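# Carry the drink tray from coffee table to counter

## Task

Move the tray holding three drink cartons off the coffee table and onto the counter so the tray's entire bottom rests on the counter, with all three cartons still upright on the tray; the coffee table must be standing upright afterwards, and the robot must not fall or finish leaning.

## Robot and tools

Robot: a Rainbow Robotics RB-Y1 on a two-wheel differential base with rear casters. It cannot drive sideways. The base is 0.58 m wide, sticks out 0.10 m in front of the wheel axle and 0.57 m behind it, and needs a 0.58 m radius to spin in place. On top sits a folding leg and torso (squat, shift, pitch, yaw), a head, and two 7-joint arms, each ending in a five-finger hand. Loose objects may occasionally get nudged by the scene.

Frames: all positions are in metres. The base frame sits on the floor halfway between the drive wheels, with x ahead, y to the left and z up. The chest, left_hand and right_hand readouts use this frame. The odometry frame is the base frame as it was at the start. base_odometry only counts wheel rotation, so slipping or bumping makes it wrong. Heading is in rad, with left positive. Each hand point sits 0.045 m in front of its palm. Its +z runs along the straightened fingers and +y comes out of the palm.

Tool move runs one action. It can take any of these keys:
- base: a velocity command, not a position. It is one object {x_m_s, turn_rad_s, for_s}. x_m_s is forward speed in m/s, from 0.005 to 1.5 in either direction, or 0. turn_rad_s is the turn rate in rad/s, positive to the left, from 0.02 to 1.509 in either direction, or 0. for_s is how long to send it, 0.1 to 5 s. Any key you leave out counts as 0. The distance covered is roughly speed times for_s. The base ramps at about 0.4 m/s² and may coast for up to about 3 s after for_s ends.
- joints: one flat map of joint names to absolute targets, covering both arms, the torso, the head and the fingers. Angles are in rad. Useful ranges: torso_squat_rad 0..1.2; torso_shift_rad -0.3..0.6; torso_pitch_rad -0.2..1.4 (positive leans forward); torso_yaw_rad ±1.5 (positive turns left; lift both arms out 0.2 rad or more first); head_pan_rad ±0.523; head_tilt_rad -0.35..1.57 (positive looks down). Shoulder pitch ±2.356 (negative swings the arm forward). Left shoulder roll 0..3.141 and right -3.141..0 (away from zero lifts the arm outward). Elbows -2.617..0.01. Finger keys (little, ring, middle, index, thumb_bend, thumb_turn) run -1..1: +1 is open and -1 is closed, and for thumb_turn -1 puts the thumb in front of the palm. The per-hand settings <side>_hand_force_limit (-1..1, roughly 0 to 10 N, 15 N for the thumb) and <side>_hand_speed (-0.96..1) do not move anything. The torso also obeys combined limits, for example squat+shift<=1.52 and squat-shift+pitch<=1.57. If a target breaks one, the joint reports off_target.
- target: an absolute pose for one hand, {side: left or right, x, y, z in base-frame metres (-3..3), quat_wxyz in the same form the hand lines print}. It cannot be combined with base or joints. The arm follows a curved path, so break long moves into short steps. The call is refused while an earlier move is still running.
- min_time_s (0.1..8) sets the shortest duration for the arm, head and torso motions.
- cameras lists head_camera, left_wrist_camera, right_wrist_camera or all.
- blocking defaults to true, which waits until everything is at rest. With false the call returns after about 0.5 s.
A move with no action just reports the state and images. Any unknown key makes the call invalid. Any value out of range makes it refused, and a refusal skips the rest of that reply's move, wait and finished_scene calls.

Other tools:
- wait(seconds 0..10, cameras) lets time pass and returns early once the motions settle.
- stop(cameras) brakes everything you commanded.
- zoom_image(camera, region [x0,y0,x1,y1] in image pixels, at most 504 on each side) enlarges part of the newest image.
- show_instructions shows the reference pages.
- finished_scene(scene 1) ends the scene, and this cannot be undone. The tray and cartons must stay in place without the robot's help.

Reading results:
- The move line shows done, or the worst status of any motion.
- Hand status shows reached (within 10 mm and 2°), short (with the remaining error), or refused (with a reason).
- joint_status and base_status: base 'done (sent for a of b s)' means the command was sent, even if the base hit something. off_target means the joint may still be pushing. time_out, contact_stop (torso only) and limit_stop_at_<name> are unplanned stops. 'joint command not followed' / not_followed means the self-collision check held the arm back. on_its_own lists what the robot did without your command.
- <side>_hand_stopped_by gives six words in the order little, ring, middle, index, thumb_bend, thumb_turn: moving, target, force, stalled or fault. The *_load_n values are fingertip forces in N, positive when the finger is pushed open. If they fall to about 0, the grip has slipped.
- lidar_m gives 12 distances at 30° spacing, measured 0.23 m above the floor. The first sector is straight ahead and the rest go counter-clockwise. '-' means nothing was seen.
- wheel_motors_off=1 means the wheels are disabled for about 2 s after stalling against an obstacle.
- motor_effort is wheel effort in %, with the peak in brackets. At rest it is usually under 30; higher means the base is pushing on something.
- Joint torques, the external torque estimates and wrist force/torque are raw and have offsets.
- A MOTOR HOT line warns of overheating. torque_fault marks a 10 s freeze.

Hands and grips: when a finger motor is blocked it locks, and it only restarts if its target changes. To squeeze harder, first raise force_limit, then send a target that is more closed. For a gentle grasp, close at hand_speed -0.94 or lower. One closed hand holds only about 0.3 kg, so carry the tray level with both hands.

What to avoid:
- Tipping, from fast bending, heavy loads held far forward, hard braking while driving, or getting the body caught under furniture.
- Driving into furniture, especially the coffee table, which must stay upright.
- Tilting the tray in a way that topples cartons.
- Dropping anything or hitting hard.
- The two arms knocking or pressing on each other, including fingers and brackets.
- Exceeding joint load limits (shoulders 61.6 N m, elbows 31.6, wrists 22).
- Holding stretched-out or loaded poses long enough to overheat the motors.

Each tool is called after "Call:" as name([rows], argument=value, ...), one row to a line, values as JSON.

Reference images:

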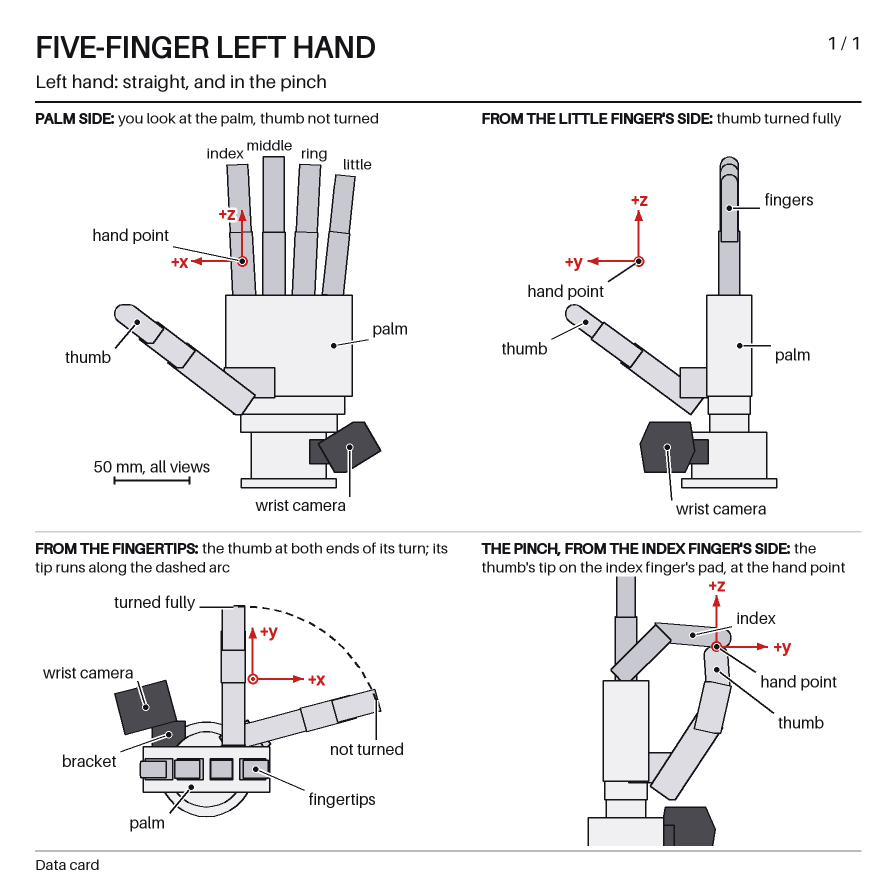

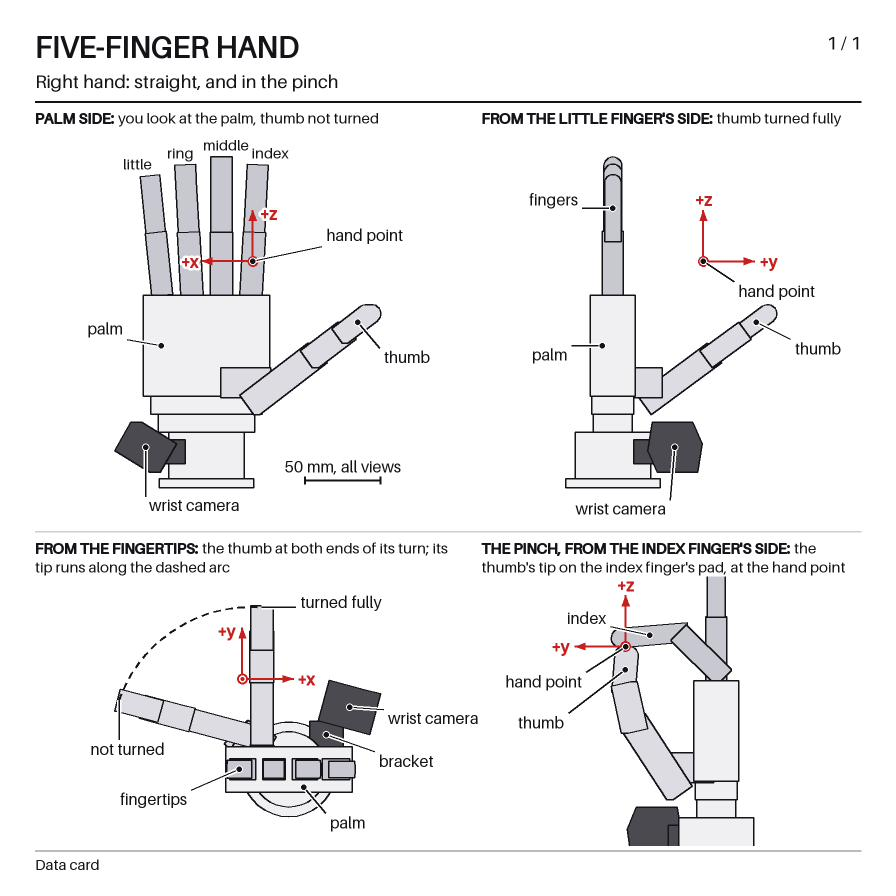

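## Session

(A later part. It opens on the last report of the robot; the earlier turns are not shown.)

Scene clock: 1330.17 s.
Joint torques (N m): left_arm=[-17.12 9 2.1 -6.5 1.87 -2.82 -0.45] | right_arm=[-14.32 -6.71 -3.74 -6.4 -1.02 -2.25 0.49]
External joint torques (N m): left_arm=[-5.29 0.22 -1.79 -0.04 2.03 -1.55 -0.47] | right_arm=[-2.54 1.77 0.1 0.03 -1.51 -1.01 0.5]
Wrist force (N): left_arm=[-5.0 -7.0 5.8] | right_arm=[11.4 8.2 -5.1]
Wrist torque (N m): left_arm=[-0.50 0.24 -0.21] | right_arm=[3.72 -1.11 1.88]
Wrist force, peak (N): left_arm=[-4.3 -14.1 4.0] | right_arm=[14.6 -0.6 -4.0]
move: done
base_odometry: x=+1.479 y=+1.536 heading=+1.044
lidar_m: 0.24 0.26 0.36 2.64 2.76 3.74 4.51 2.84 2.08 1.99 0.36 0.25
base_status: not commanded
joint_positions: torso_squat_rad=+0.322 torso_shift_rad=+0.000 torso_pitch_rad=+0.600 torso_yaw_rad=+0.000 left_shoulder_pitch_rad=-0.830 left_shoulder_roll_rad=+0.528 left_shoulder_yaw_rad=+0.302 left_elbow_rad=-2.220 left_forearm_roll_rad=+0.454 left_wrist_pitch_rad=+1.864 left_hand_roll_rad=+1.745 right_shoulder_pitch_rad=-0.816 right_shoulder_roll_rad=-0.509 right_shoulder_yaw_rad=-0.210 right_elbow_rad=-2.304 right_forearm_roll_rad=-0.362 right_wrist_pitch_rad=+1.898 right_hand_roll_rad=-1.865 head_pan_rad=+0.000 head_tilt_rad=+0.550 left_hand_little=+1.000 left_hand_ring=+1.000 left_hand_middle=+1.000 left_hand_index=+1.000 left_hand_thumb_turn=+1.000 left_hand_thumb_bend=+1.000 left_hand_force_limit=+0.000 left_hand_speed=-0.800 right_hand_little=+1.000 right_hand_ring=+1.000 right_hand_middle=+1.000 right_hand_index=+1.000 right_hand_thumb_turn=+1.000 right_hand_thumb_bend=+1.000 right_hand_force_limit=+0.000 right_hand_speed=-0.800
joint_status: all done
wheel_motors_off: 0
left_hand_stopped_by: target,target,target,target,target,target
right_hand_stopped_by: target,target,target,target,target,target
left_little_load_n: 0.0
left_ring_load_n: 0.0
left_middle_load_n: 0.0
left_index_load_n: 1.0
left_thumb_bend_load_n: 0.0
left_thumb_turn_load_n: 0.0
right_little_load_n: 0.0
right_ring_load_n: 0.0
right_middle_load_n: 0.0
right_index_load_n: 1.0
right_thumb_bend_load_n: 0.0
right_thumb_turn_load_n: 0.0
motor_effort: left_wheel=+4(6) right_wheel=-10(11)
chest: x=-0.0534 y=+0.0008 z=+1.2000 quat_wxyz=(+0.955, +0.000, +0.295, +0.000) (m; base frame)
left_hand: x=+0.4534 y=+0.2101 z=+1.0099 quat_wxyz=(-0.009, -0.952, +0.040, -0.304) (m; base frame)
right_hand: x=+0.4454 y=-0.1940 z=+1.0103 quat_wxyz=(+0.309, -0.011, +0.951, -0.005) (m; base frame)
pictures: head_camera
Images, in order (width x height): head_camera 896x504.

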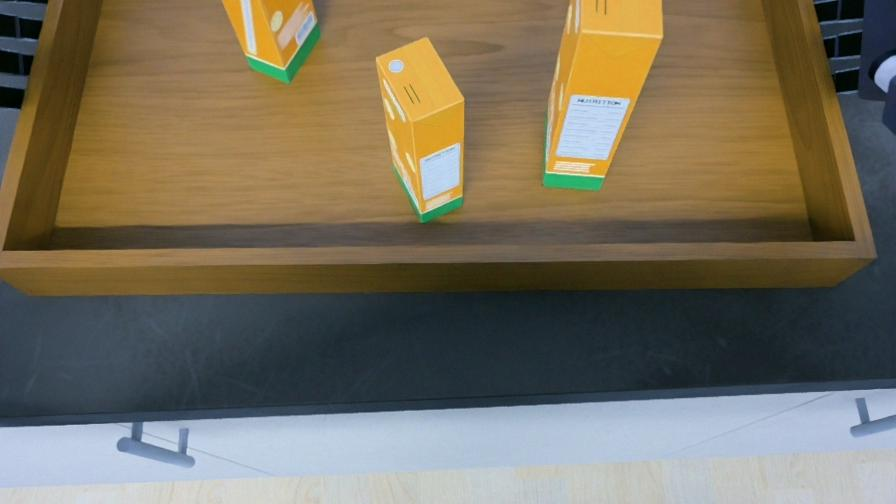

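Call:
move(joints={"left_shoulder_roll_rad": 0.5462, "left_shoulder_yaw_rad": 0.3196, "left_elbow_rad": -2.2125, "left_forearm_roll_rad": 0.4829, "left_wrist_pitch_rad": 1.8554, "left_hand_roll_rad": 1.7292, "right_shoulder_roll_rad": -0.5267, "right_shoulder_yaw_rad": -0.2282, "right_elbow_rad": -2.2977, "right_forearm_roll_rad": -0.3904, "right_wrist_pitch_rad": 1.8902, "right_hand_roll_rad": -1.8493}, min_time_s=3, cameras=["head_camera"])

Call:
move(joints={"left_shoulder_roll_rad": 0.5912, "left_shoulder_yaw_rad": 0.3646, "left_elbow_rad": -2.1925, "left_forearm_roll_rad": 0.5529, "left_wrist_pitch_rad": 1.8354, "left_hand_roll_rad": 1.6892, "right_shoulder_roll_rad": -0.5717, "right_shoulder_yaw_rad": -0.2732, "right_elbow_rad": -2.2827, "right_forearm_roll_rad": -0.4604, "right_wrist_pitch_rad": 1.8702, "right_hand_roll_rad": -1.8093}, min_time_s=3, cameras=["all"])

Scene clock: 1342.07 s.
Joint torques (N m): left_arm=[-14.58 10.54 3.96 -5.24 0.34 -1.88 -0.54] | right_arm=[-13.33 -9.13 -4.76 -5.48 0.05 -1.39 0.25]
External joint torques (N m): left_arm=[-2.76 1.42 -0.05 1.16 0.48 -0.6 -0.56] | right_arm=[-1.56 -0.29 -0.8 0.89 -0.43 -0.14 0.27]
Wrist force (N): left_arm=[-3.0 -1.9 6.0] | right_arm=[9.9 12.7 -4.9]
Wrist torque (N m): left_arm=[-0.65 0.44 -0.13] | right_arm=[3.46 -1.22 1.81]
Wrist force, peak (N): left_arm=[-4.7 -7.4 7.1] | right_arm=[9.9 12.9 -4.8]
move: done
base_odometry: x=+1.479 y=+1.536 heading=+1.044
lidar_m: 0.24 0.25 0.35 2.64 2.74 3.74 4.50 2.85 2.07 1.99 0.37 0.26
base_status: not commanded
joint_positions: torso_squat_rad=+0.322 torso_shift_rad=+0.000 torso_pitch_rad=+0.600 torso_yaw_rad=+0.000 left_shoulder_pitch_rad=-0.830 left_shoulder_roll_rad=+0.546 left_shoulder_yaw_rad=+0.319 left_elbow_rad=-2.213 left_forearm_roll_rad=+0.483 left_wrist_pitch_rad=+1.855 left_hand_roll_rad=+1.729 right_shoulder_pitch_rad=-0.816 right_shoulder_roll_rad=-0.526 right_shoulder_yaw_rad=-0.228 right_elbow_rad=-2.298 right_forearm_roll_rad=-0.390 right_wrist_pitch_rad=+1.890 right_hand_roll_rad=-1.849 head_pan_rad=+0.000 head_tilt_rad=+0.550 left_hand_little=+1.000 left_hand_ring=+1.000 left_hand_middle=+1.000 left_hand_index=+1.000 left_hand_thumb_turn=+1.000 left_hand_thumb_bend=+1.000 left_hand_force_limit=+0.000 left_hand_speed=-0.800 right_hand_little=+1.000 right_hand_ring=+1.000 right_hand_middle=+1.000 right_hand_index=+1.000 right_hand_thumb_turn=+1.000 right_hand_thumb_bend=+1.000 right_hand_force_limit=+0.000 right_hand_speed=-0.800
joint_status: all done
wheel_motors_off: 0
left_hand_stopped_by: target,target,target,target,target,target
right_hand_stopped_by: target,target,target,target,target,target
left_little_load_n: 0.0
left_ring_load_n: 0.0
left_middle_load_n: 0.0
left_index_load_n: 0.0
left_thumb_bend_load_n: 0.0
left_thumb_turn_load_n: 0.0
right_little_load_n: 0.0
right_ring_load_n: 0.0
right_middle_load_n: -0.5
right_index_load_n: 0.0
right_thumb_bend_load_n: 0.0
right_thumb_turn_load_n: 0.0
motor_effort: left_wheel=+4(6) right_wheel=-10(11)
chest: x=-0.0534 y=+0.0008 z=+1.2000 quat_wxyz=(+0.955, +0.000, +0.295, +0.000) (m; base frame)
left_hand: x=+0.4547 y=+0.2143 z=+1.0142 quat_wxyz=(-0.010, -0.950, +0.047, -0.307) (m; base frame)
right_hand: x=+0.4466 y=-0.1978 z=+1.0138 quat_wxyz=(+0.312, -0.019, +0.950, -0.005) (m; base frame)
pictures: head_camera
Images, in order (width x height): head_camera 896x504.

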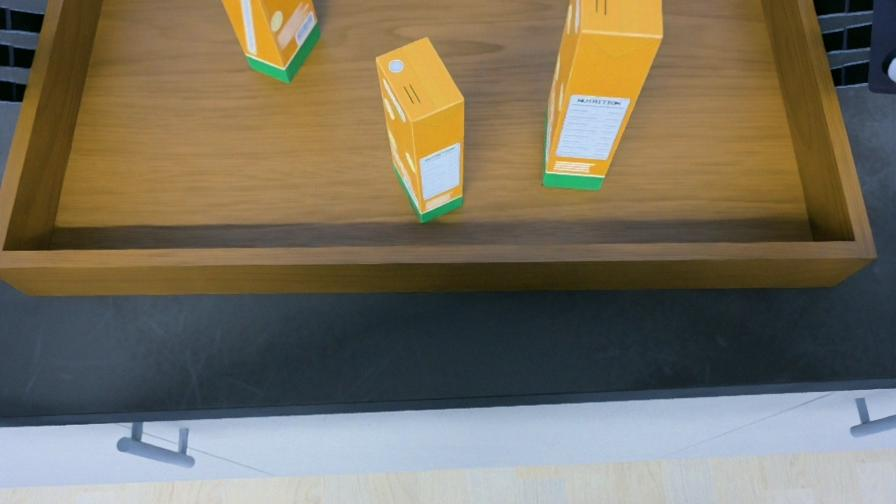

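Scene clock: 1345.37 s.
Joint torques (N m): left_arm=[-15 11.16 4.04 -4.78 0.48 -1.78 -0.61] | right_arm=[-13.6 -9.87 -5.17 -5.09 0.06 -1.43 0.44]
External joint torques (N m): left_arm=[-3.25 1.17 -0.26 1.43 0.59 -0.46 -0.62] | right_arm=[-1.88 -0.14 -0.88 1.09 -0.4 -0.15 0.45]
Wrist force (N): left_arm=[-3.2 -1.6 5.8] | right_arm=[9.6 12.8 -4.9]
Wrist torque (N m): left_arm=[-0.67 0.42 -0.12] | right_arm=[3.48 -1.14 1.81]
Wrist force, peak (N): left_arm=[-2.9 -1.1 6.9] | right_arm=[9.9 12.9 -4.8]
move: done
base_odometry: x=+1.479 y=+1.536 heading=+1.044
lidar_m: 0.24 0.26 0.35 2.64 2.75 3.74 4.50 2.85 2.07 2.00 0.36 0.26
base_status: not commanded
joint_positions: torso_squat_rad=+0.322 torso_shift_rad=+0.000 torso_pitch_rad=+0.600 torso_yaw_rad=+0.000 left_shoulder_pitch_rad=-0.830 left_shoulder_roll_rad=+0.591 left_shoulder_yaw_rad=+0.364 left_elbow_rad=-2.193 left_forearm_roll_rad=+0.553 left_wrist_pitch_rad=+1.835 left_hand_roll_rad=+1.689 right_shoulder_pitch_rad=-0.816 right_shoulder_roll_rad=-0.571 right_shoulder_yaw_rad=-0.273 right_elbow_rad=-2.283 right_forearm_roll_rad=-0.460 right_wrist_pitch_rad=+1.870 right_hand_roll_rad=-1.809 head_pan_rad=+0.000 head_tilt_rad=+0.550 left_hand_little=+1.000 left_hand_ring=+1.000 left_hand_middle=+1.000 left_hand_index=+1.000 left_hand_thumb_turn=+1.000 left_hand_thumb_bend=+1.000 left_hand_force_limit=+0.000 left_hand_speed=-0.800 right_hand_little=+1.000 right_hand_ring=+1.000 right_hand_middle=+1.000 right_hand_index=+1.000 right_hand_thumb_turn=+1.000 right_hand_thumb_bend=+1.000 right_hand_force_limit=+0.000 right_hand_speed=-0.800
joint_status: all done
wheel_motors_off: 0
left_hand_stopped_by: target,target,target,target,target,target
right_hand_stopped_by: target,target,target,target,target,target
left_little_load_n: 0.0
left_ring_load_n: 0.0
left_middle_load_n: 0.0
left_index_load_n: 0.0
left_thumb_bend_load_n: 0.0
left_thumb_turn_load_n: 0.0
right_little_load_n: 0.0
right_ring_load_n: 0.0
right_middle_load_n: 0.0
right_index_load_n: 0.0
right_thumb_bend_load_n: 0.0
right_thumb_turn_load_n: 0.0
motor_effort: left_wheel=+5(5) right_wheel=-10(11)
chest: x=-0.0534 y=+0.0008 z=+1.2000 quat_wxyz=(+0.955, +0.000, +0.295, +0.000) (m; base frame)
left_hand: x=+0.4573 y=+0.2256 z=+1.0254 quat_wxyz=(-0.013, -0.946, +0.064, -0.316) (m; base frame)
right_hand: x=+0.4492 y=-0.2080 z=+1.0234 quat_wxyz=(+0.319, -0.039, +0.947, -0.004) (m; base frame)
pictures: head_camera, left_wrist_camera, right_wrist_camera
Images, in order (width x height): head_camera 896x504, left_wrist_camera 504x504, right_wrist_camera 504x504.

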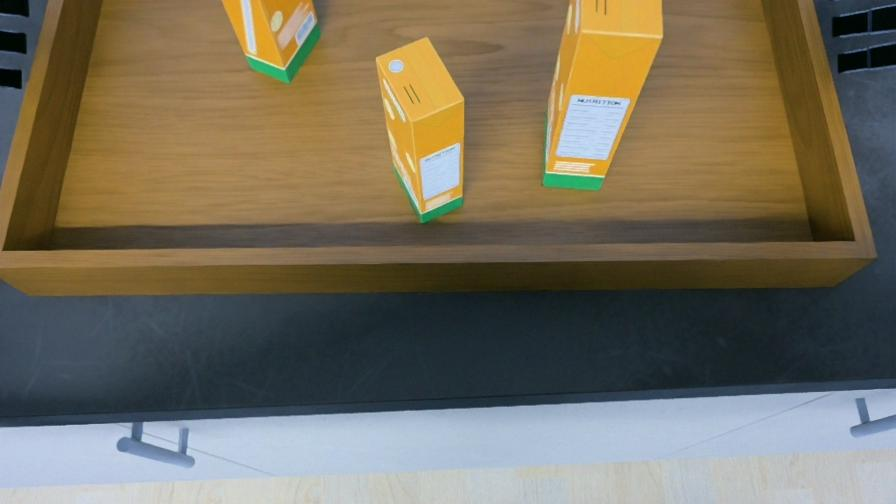

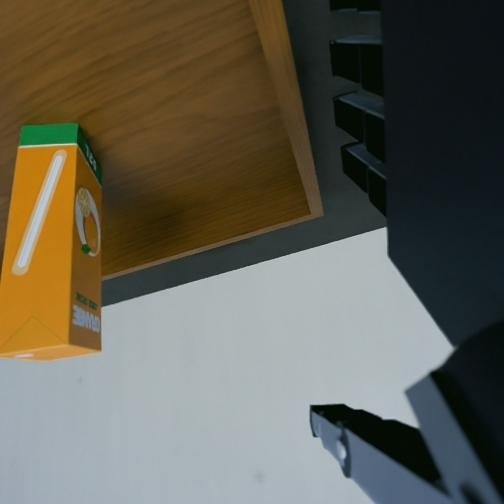

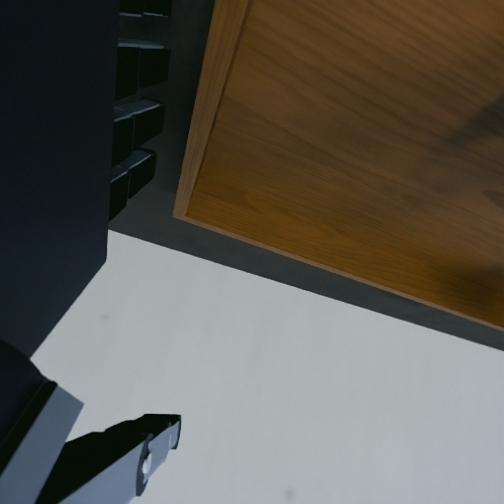

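Call:
move(joints={"left_shoulder_roll_rad": 0.6362, "left_shoulder_yaw_rad": 0.4096, "left_elbow_rad": -2.1725, "left_forearm_roll_rad": 0.6229, "left_wrist_pitch_rad": 1.8154, "left_hand_roll_rad": 1.6492, "right_shoulder_roll_rad": -0.6167, "right_shoulder_yaw_rad": -0.3182, "right_elbow_rad": -2.2677, "right_forearm_roll_rad": -0.5304, "right_wrist_pitch_rad": 1.8502, "right_hand_roll_rad": -1.7693}, min_time_s=2)

Call:
move(joints={"torso_squat_rad": 0.05, "torso_pitch_rad": 0.45}, min_time_s=4, cameras=["all"])

Scene clock: 1360.40 s.
Joint torques (N m): left_arm=[-14.36 11.74 4.06 -4.69 0.48 -1.8 -0.42] | right_arm=[-13.05 -10.46 -5.82 -4.79 0.03 -1.48 0.38]
External joint torques (N m): left_arm=[-2.72 0.91 -0.52 1.31 0.56 -0.44 -0.44] | right_arm=[-1.4 0.14 -1.24 1.18 -0.41 -0.16 0.4]
Wrist force (N): left_arm=[-2.6 -1.2 5.6] | right_arm=[9.5 12.9 -4.8]
Wrist torque (N m): left_arm=[-0.54 0.32 -0.13] | right_arm=[3.49 -1.10 1.79]
Wrist force, peak (N): left_arm=[-2.9 -2.4 6.8] | right_arm=[9.7 13.0 -4.9]
move: done
base_odometry: x=+1.479 y=+1.536 heading=+1.044
lidar_m: 0.24 0.26 0.35 2.64 2.74 3.75 4.51 2.85 2.07 1.99 0.36 0.25
base_status: not commanded
joint_positions: torso_squat_rad=+0.322 torso_shift_rad=+0.000 torso_pitch_rad=+0.600 torso_yaw_rad=+0.000 left_shoulder_pitch_rad=-0.830 left_shoulder_roll_rad=+0.636 left_shoulder_yaw_rad=+0.409 left_elbow_rad=-2.173 left_forearm_roll_rad=+0.623 left_wrist_pitch_rad=+1.815 left_hand_roll_rad=+1.649 right_shoulder_pitch_rad=-0.816 right_shoulder_roll_rad=-0.616 right_shoulder_yaw_rad=-0.318 right_elbow_rad=-2.268 right_forearm_roll_rad=-0.530 right_wrist_pitch_rad=+1.850 right_hand_roll_rad=-1.769 head_pan_rad=+0.000 head_tilt_rad=+0.550 left_hand_little=+1.000 left_hand_ring=+1.000 left_hand_middle=+1.000 left_hand_index=+1.000 left_hand_thumb_turn=+1.000 left_hand_thumb_bend=+1.000 left_hand_force_limit=+0.000 left_hand_speed=-0.800 right_hand_little=+1.000 right_hand_ring=+1.000 right_hand_middle=+1.000 right_hand_index=+1.000 right_hand_thumb_turn=+1.000 right_hand_thumb_bend=+1.000 right_hand_force_limit=+0.000 right_hand_speed=-0.800
joint_status: all done
wheel_motors_off: 0
left_hand_stopped_by: target,target,target,target,target,target
right_hand_stopped_by: target,target,target,target,target,target
left_little_load_n: 0.0
left_ring_load_n: 0.0
left_middle_load_n: 0.0
left_index_load_n: 0.0
left_thumb_bend_load_n: 0.0
left_thumb_turn_load_n: 0.0
right_little_load_n: 0.0
right_ring_load_n: 0.0
right_middle_load_n: 0.0
right_index_load_n: 0.0
right_thumb_bend_load_n: 0.0
right_thumb_turn_load_n: 0.0
motor_effort: left_wheel=+4(6) right_wheel=-11(11)
chest: x=-0.0534 y=+0.0008 z=+1.2000 quat_wxyz=(+0.955, +0.000, +0.295, +0.000) (m; base frame)
left_hand: x=+0.4594 y=+0.2364 z=+1.0385 quat_wxyz=(-0.016, -0.941, +0.081, -0.327) (m; base frame)
right_hand: x=+0.4514 y=-0.2179 z=+1.0347 quat_wxyz=(+0.328, -0.058, +0.943, -0.003) (m; base frame)
pictures: none

Scene clock: 1364.70 s.
Joint torques (N m): left_arm=[-15.85 12.14 3.88 -4.2 0.24 -1.87 -0.36] | right_arm=[-14.41 -10.47 -5.13 -4.52 0.12 -1.37 0.34]
External joint torques (N m): left_arm=[-2.68 1.28 -0.4 1.05 0.41 -0.3 -0.38] | right_arm=[-1.08 0.21 -0.76 0.65 -0.37 0.16 0.36]
Wrist force (N): left_arm=[-3.5 -1.1 5.0] | right_arm=[10.3 13.2 -5.5]
Wrist torque (N m): left_arm=[-0.47 0.32 -0.18] | right_arm=[3.52 -1.16 1.83]
Wrist force, peak (N): left_arm=[-3.7 -1.2 7.1] | right_arm=[10.2 13.4 -5.5]
move: done
base_odometry: x=+1.479 y=+1.536 heading=+1.044
lidar_m: 0.25 0.25 0.35 2.64 2.74 3.74 4.51 2.85 2.07 2.00 0.36 0.25
base_status: not commanded
joint_positions: torso_squat_rad=+0.050 torso_shift_rad=+0.000 torso_pitch_rad=+0.450 torso_yaw_rad=+0.000 left_shoulder_pitch_rad=-0.830 left_shoulder_roll_rad=+0.636 left_shoulder_yaw_rad=+0.409 left_elbow_rad=-2.173 left_forearm_roll_rad=+0.623 left_wrist_pitch_rad=+1.815 left_hand_roll_rad=+1.649 right_shoulder_pitch_rad=-0.816 right_shoulder_roll_rad=-0.616 right_shoulder_yaw_rad=-0.318 right_elbow_rad=-2.268 right_forearm_roll_rad=-0.530 right_wrist_pitch_rad=+1.850 right_hand_roll_rad=-1.769 head_pan_rad=+0.000 head_tilt_rad=+0.550 left_hand_little=+1.000 left_hand_ring=+1.000 left_hand_middle=+1.000 left_hand_index=+1.000 left_hand_thumb_turn=+1.000 left_hand_thumb_bend=+1.000 left_hand_force_limit=+0.000 left_hand_speed=-0.800 right_hand_little=+1.000 right_hand_ring=+1.000 right_hand_middle=+1.000 right_hand_index=+1.000 right_hand_thumb_turn=+1.000 right_hand_thumb_bend=+1.000 right_hand_force_limit=+0.000 right_hand_speed=-0.800
joint_status: all done
wheel_motors_off: 0
left_hand_stopped_by: target,target,target,target,target,target
right_hand_stopped_by: target,target,target,target,target,target
left_little_load_n: -0.5
left_ring_load_n: 0.0
left_middle_load_n: 0.0
left_index_load_n: 0.0
left_thumb_bend_load_n: 0.0
left_thumb_turn_load_n: 0.0
right_little_load_n: 0.0
right_ring_load_n: 0.5
right_middle_load_n: 0.0
right_index_load_n: 0.0
right_thumb_bend_load_n: 0.0
right_thumb_turn_load_n: 0.0
motor_effort: left_wheel=+4(5) right_wheel=-10(11)
chest: x=-0.0934 y=+0.0008 z=+1.2582 quat_wxyz=(+0.975, +0.000, +0.223, +0.000) (m; base frame)
left_hand: x=+0.4377 y=+0.2366 z=+1.1752 quat_wxyz=(-0.010, -0.914, +0.082, -0.396) (m; base frame)
right_hand: x=+0.4304 y=-0.2177 z=+1.1701 quat_wxyz=(+0.397, -0.058, +0.916, -0.007) (m; base frame)
pictures: head_camera, left_wrist_camera, right_wrist_camera
Images, in order (width x height): head_camera 896x504, left_wrist_camera 504x504, right_wrist_camera 504x504.

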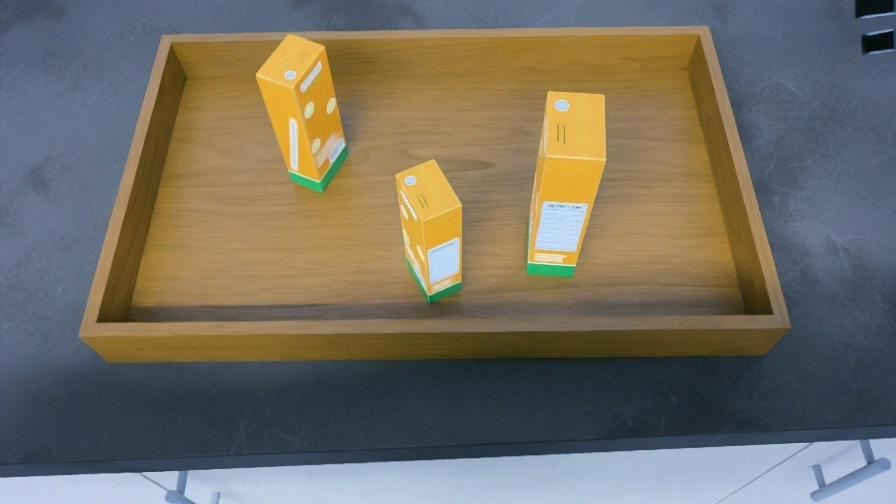

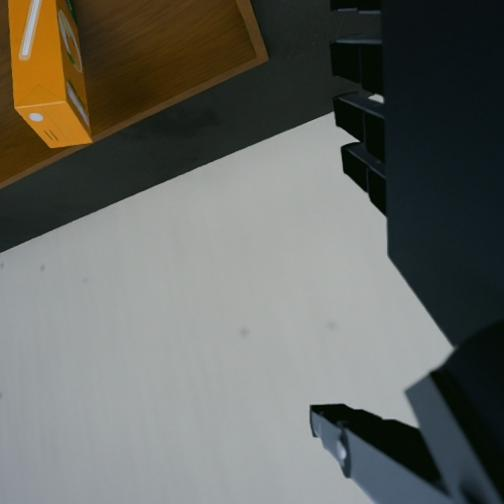

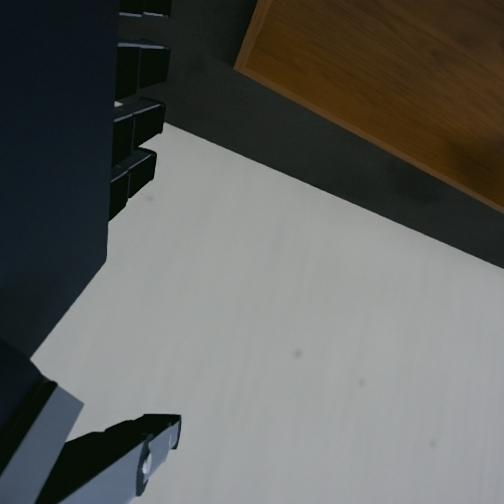

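Call:
move(base={"x_m_s": -0.15, "for_s": 2}, cameras=["head_camera"])

Scene clock: 1370.20 s.
Joint torques (N m): left_arm=[-14.92 11.14 3.35 -4.55 0.18 -1.75 -0.29] | right_arm=[-13.9 -10.12 -4.93 -4.76 0.44 -1.52 0.39]
External joint torques (N m): left_arm=[-1.74 0.28 -0.92 0.7 0.34 -0.18 -0.31] | right_arm=[-0.56 0.56 -0.57 0.41 -0.06 0.01 0.41]
Wrist force (N): left_arm=[-3.6 -1.0 5.8] | right_arm=[10.2 13.2 -5.8]
Wrist torque (N m): left_arm=[-0.51 0.38 -0.18] | right_arm=[3.54 -1.13 1.82]
Wrist force, peak (N): left_arm=[-3.3 -1.7 6.8] | right_arm=[10.5 13.2 -5.8]
move: done
base_odometry: x=+1.328 y=+1.277 heading=+1.045
lidar_m: 0.54 0.57 0.78 2.64 2.74 3.74 4.11 2.83 2.07 1.99 0.78 0.57
base_status: done (sent for 2 of 2 s)
joint_positions: torso_squat_rad=+0.050 torso_shift_rad=+0.000 torso_pitch_rad=+0.450 torso_yaw_rad=+0.000 left_shoulder_pitch_rad=-0.831 left_shoulder_roll_rad=+0.636 left_shoulder_yaw_rad=+0.410 left_elbow_rad=-2.173 left_forearm_roll_rad=+0.623 left_wrist_pitch_rad=+1.815 left_hand_roll_rad=+1.649 right_shoulder_pitch_rad=-0.817 right_shoulder_roll_rad=-0.617 right_shoulder_yaw_rad=-0.318 right_elbow_rad=-2.268 right_forearm_roll_rad=-0.530 right_wrist_pitch_rad=+1.850 right_hand_roll_rad=-1.769 head_pan_rad=+0.000 head_tilt_rad=+0.550 left_hand_little=+1.000 left_hand_ring=+1.000 left_hand_middle=+1.000 left_hand_index=+1.000 left_hand_thumb_turn=+1.000 left_hand_thumb_bend=+1.000 left_hand_force_limit=+0.000 left_hand_speed=-0.800 right_hand_little=+1.000 right_hand_ring=+1.000 right_hand_middle=+1.000 right_hand_index=+1.000 right_hand_thumb_turn=+1.000 right_hand_thumb_bend=+1.000 right_hand_force_limit=+0.000 right_hand_speed=-0.800
joint_status: not commanded
wheel_motors_off: 0
left_hand_stopped_by: target,target,target,target,target,target
right_hand_stopped_by: target,target,target,target,target,target
left_little_load_n: 0.0
left_ring_load_n: 0.0
left_middle_load_n: 0.0
left_index_load_n: 0.0
left_thumb_bend_load_n: 0.0
left_thumb_turn_load_n: 0.0
right_little_load_n: 0.0
right_ring_load_n: 0.0
right_middle_load_n: 0.0
right_index_load_n: 0.0
right_thumb_bend_load_n: 0.0
right_thumb_turn_load_n: 0.0
motor_effort: left_wheel=+12(30) right_wheel=-19(34)
chest: x=-0.0935 y=+0.0008 z=+1.2583 quat_wxyz=(+0.975, +0.000, +0.223, +0.000) (m; base frame)
left_hand: x=+0.4377 y=+0.2366 z=+1.1754 quat_wxyz=(-0.010, -0.914, +0.082, -0.397) (m; base frame)
right_hand: x=+0.4304 y=-0.2178 z=+1.1704 quat_wxyz=(+0.398, -0.058, +0.916, -0.007) (m; base frame)
pictures: head_camera
Images, in order (width x height): head_camera 896x504.

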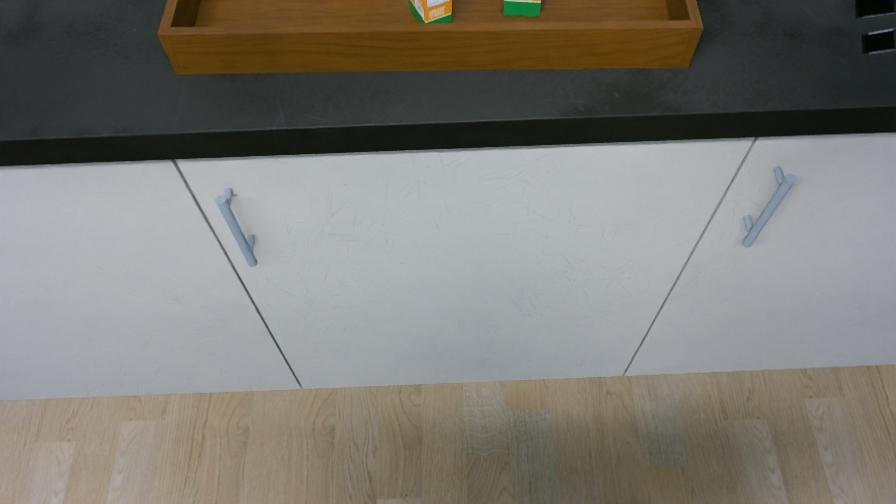

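Call:
finished_scene()

The scene is finished: the task was done.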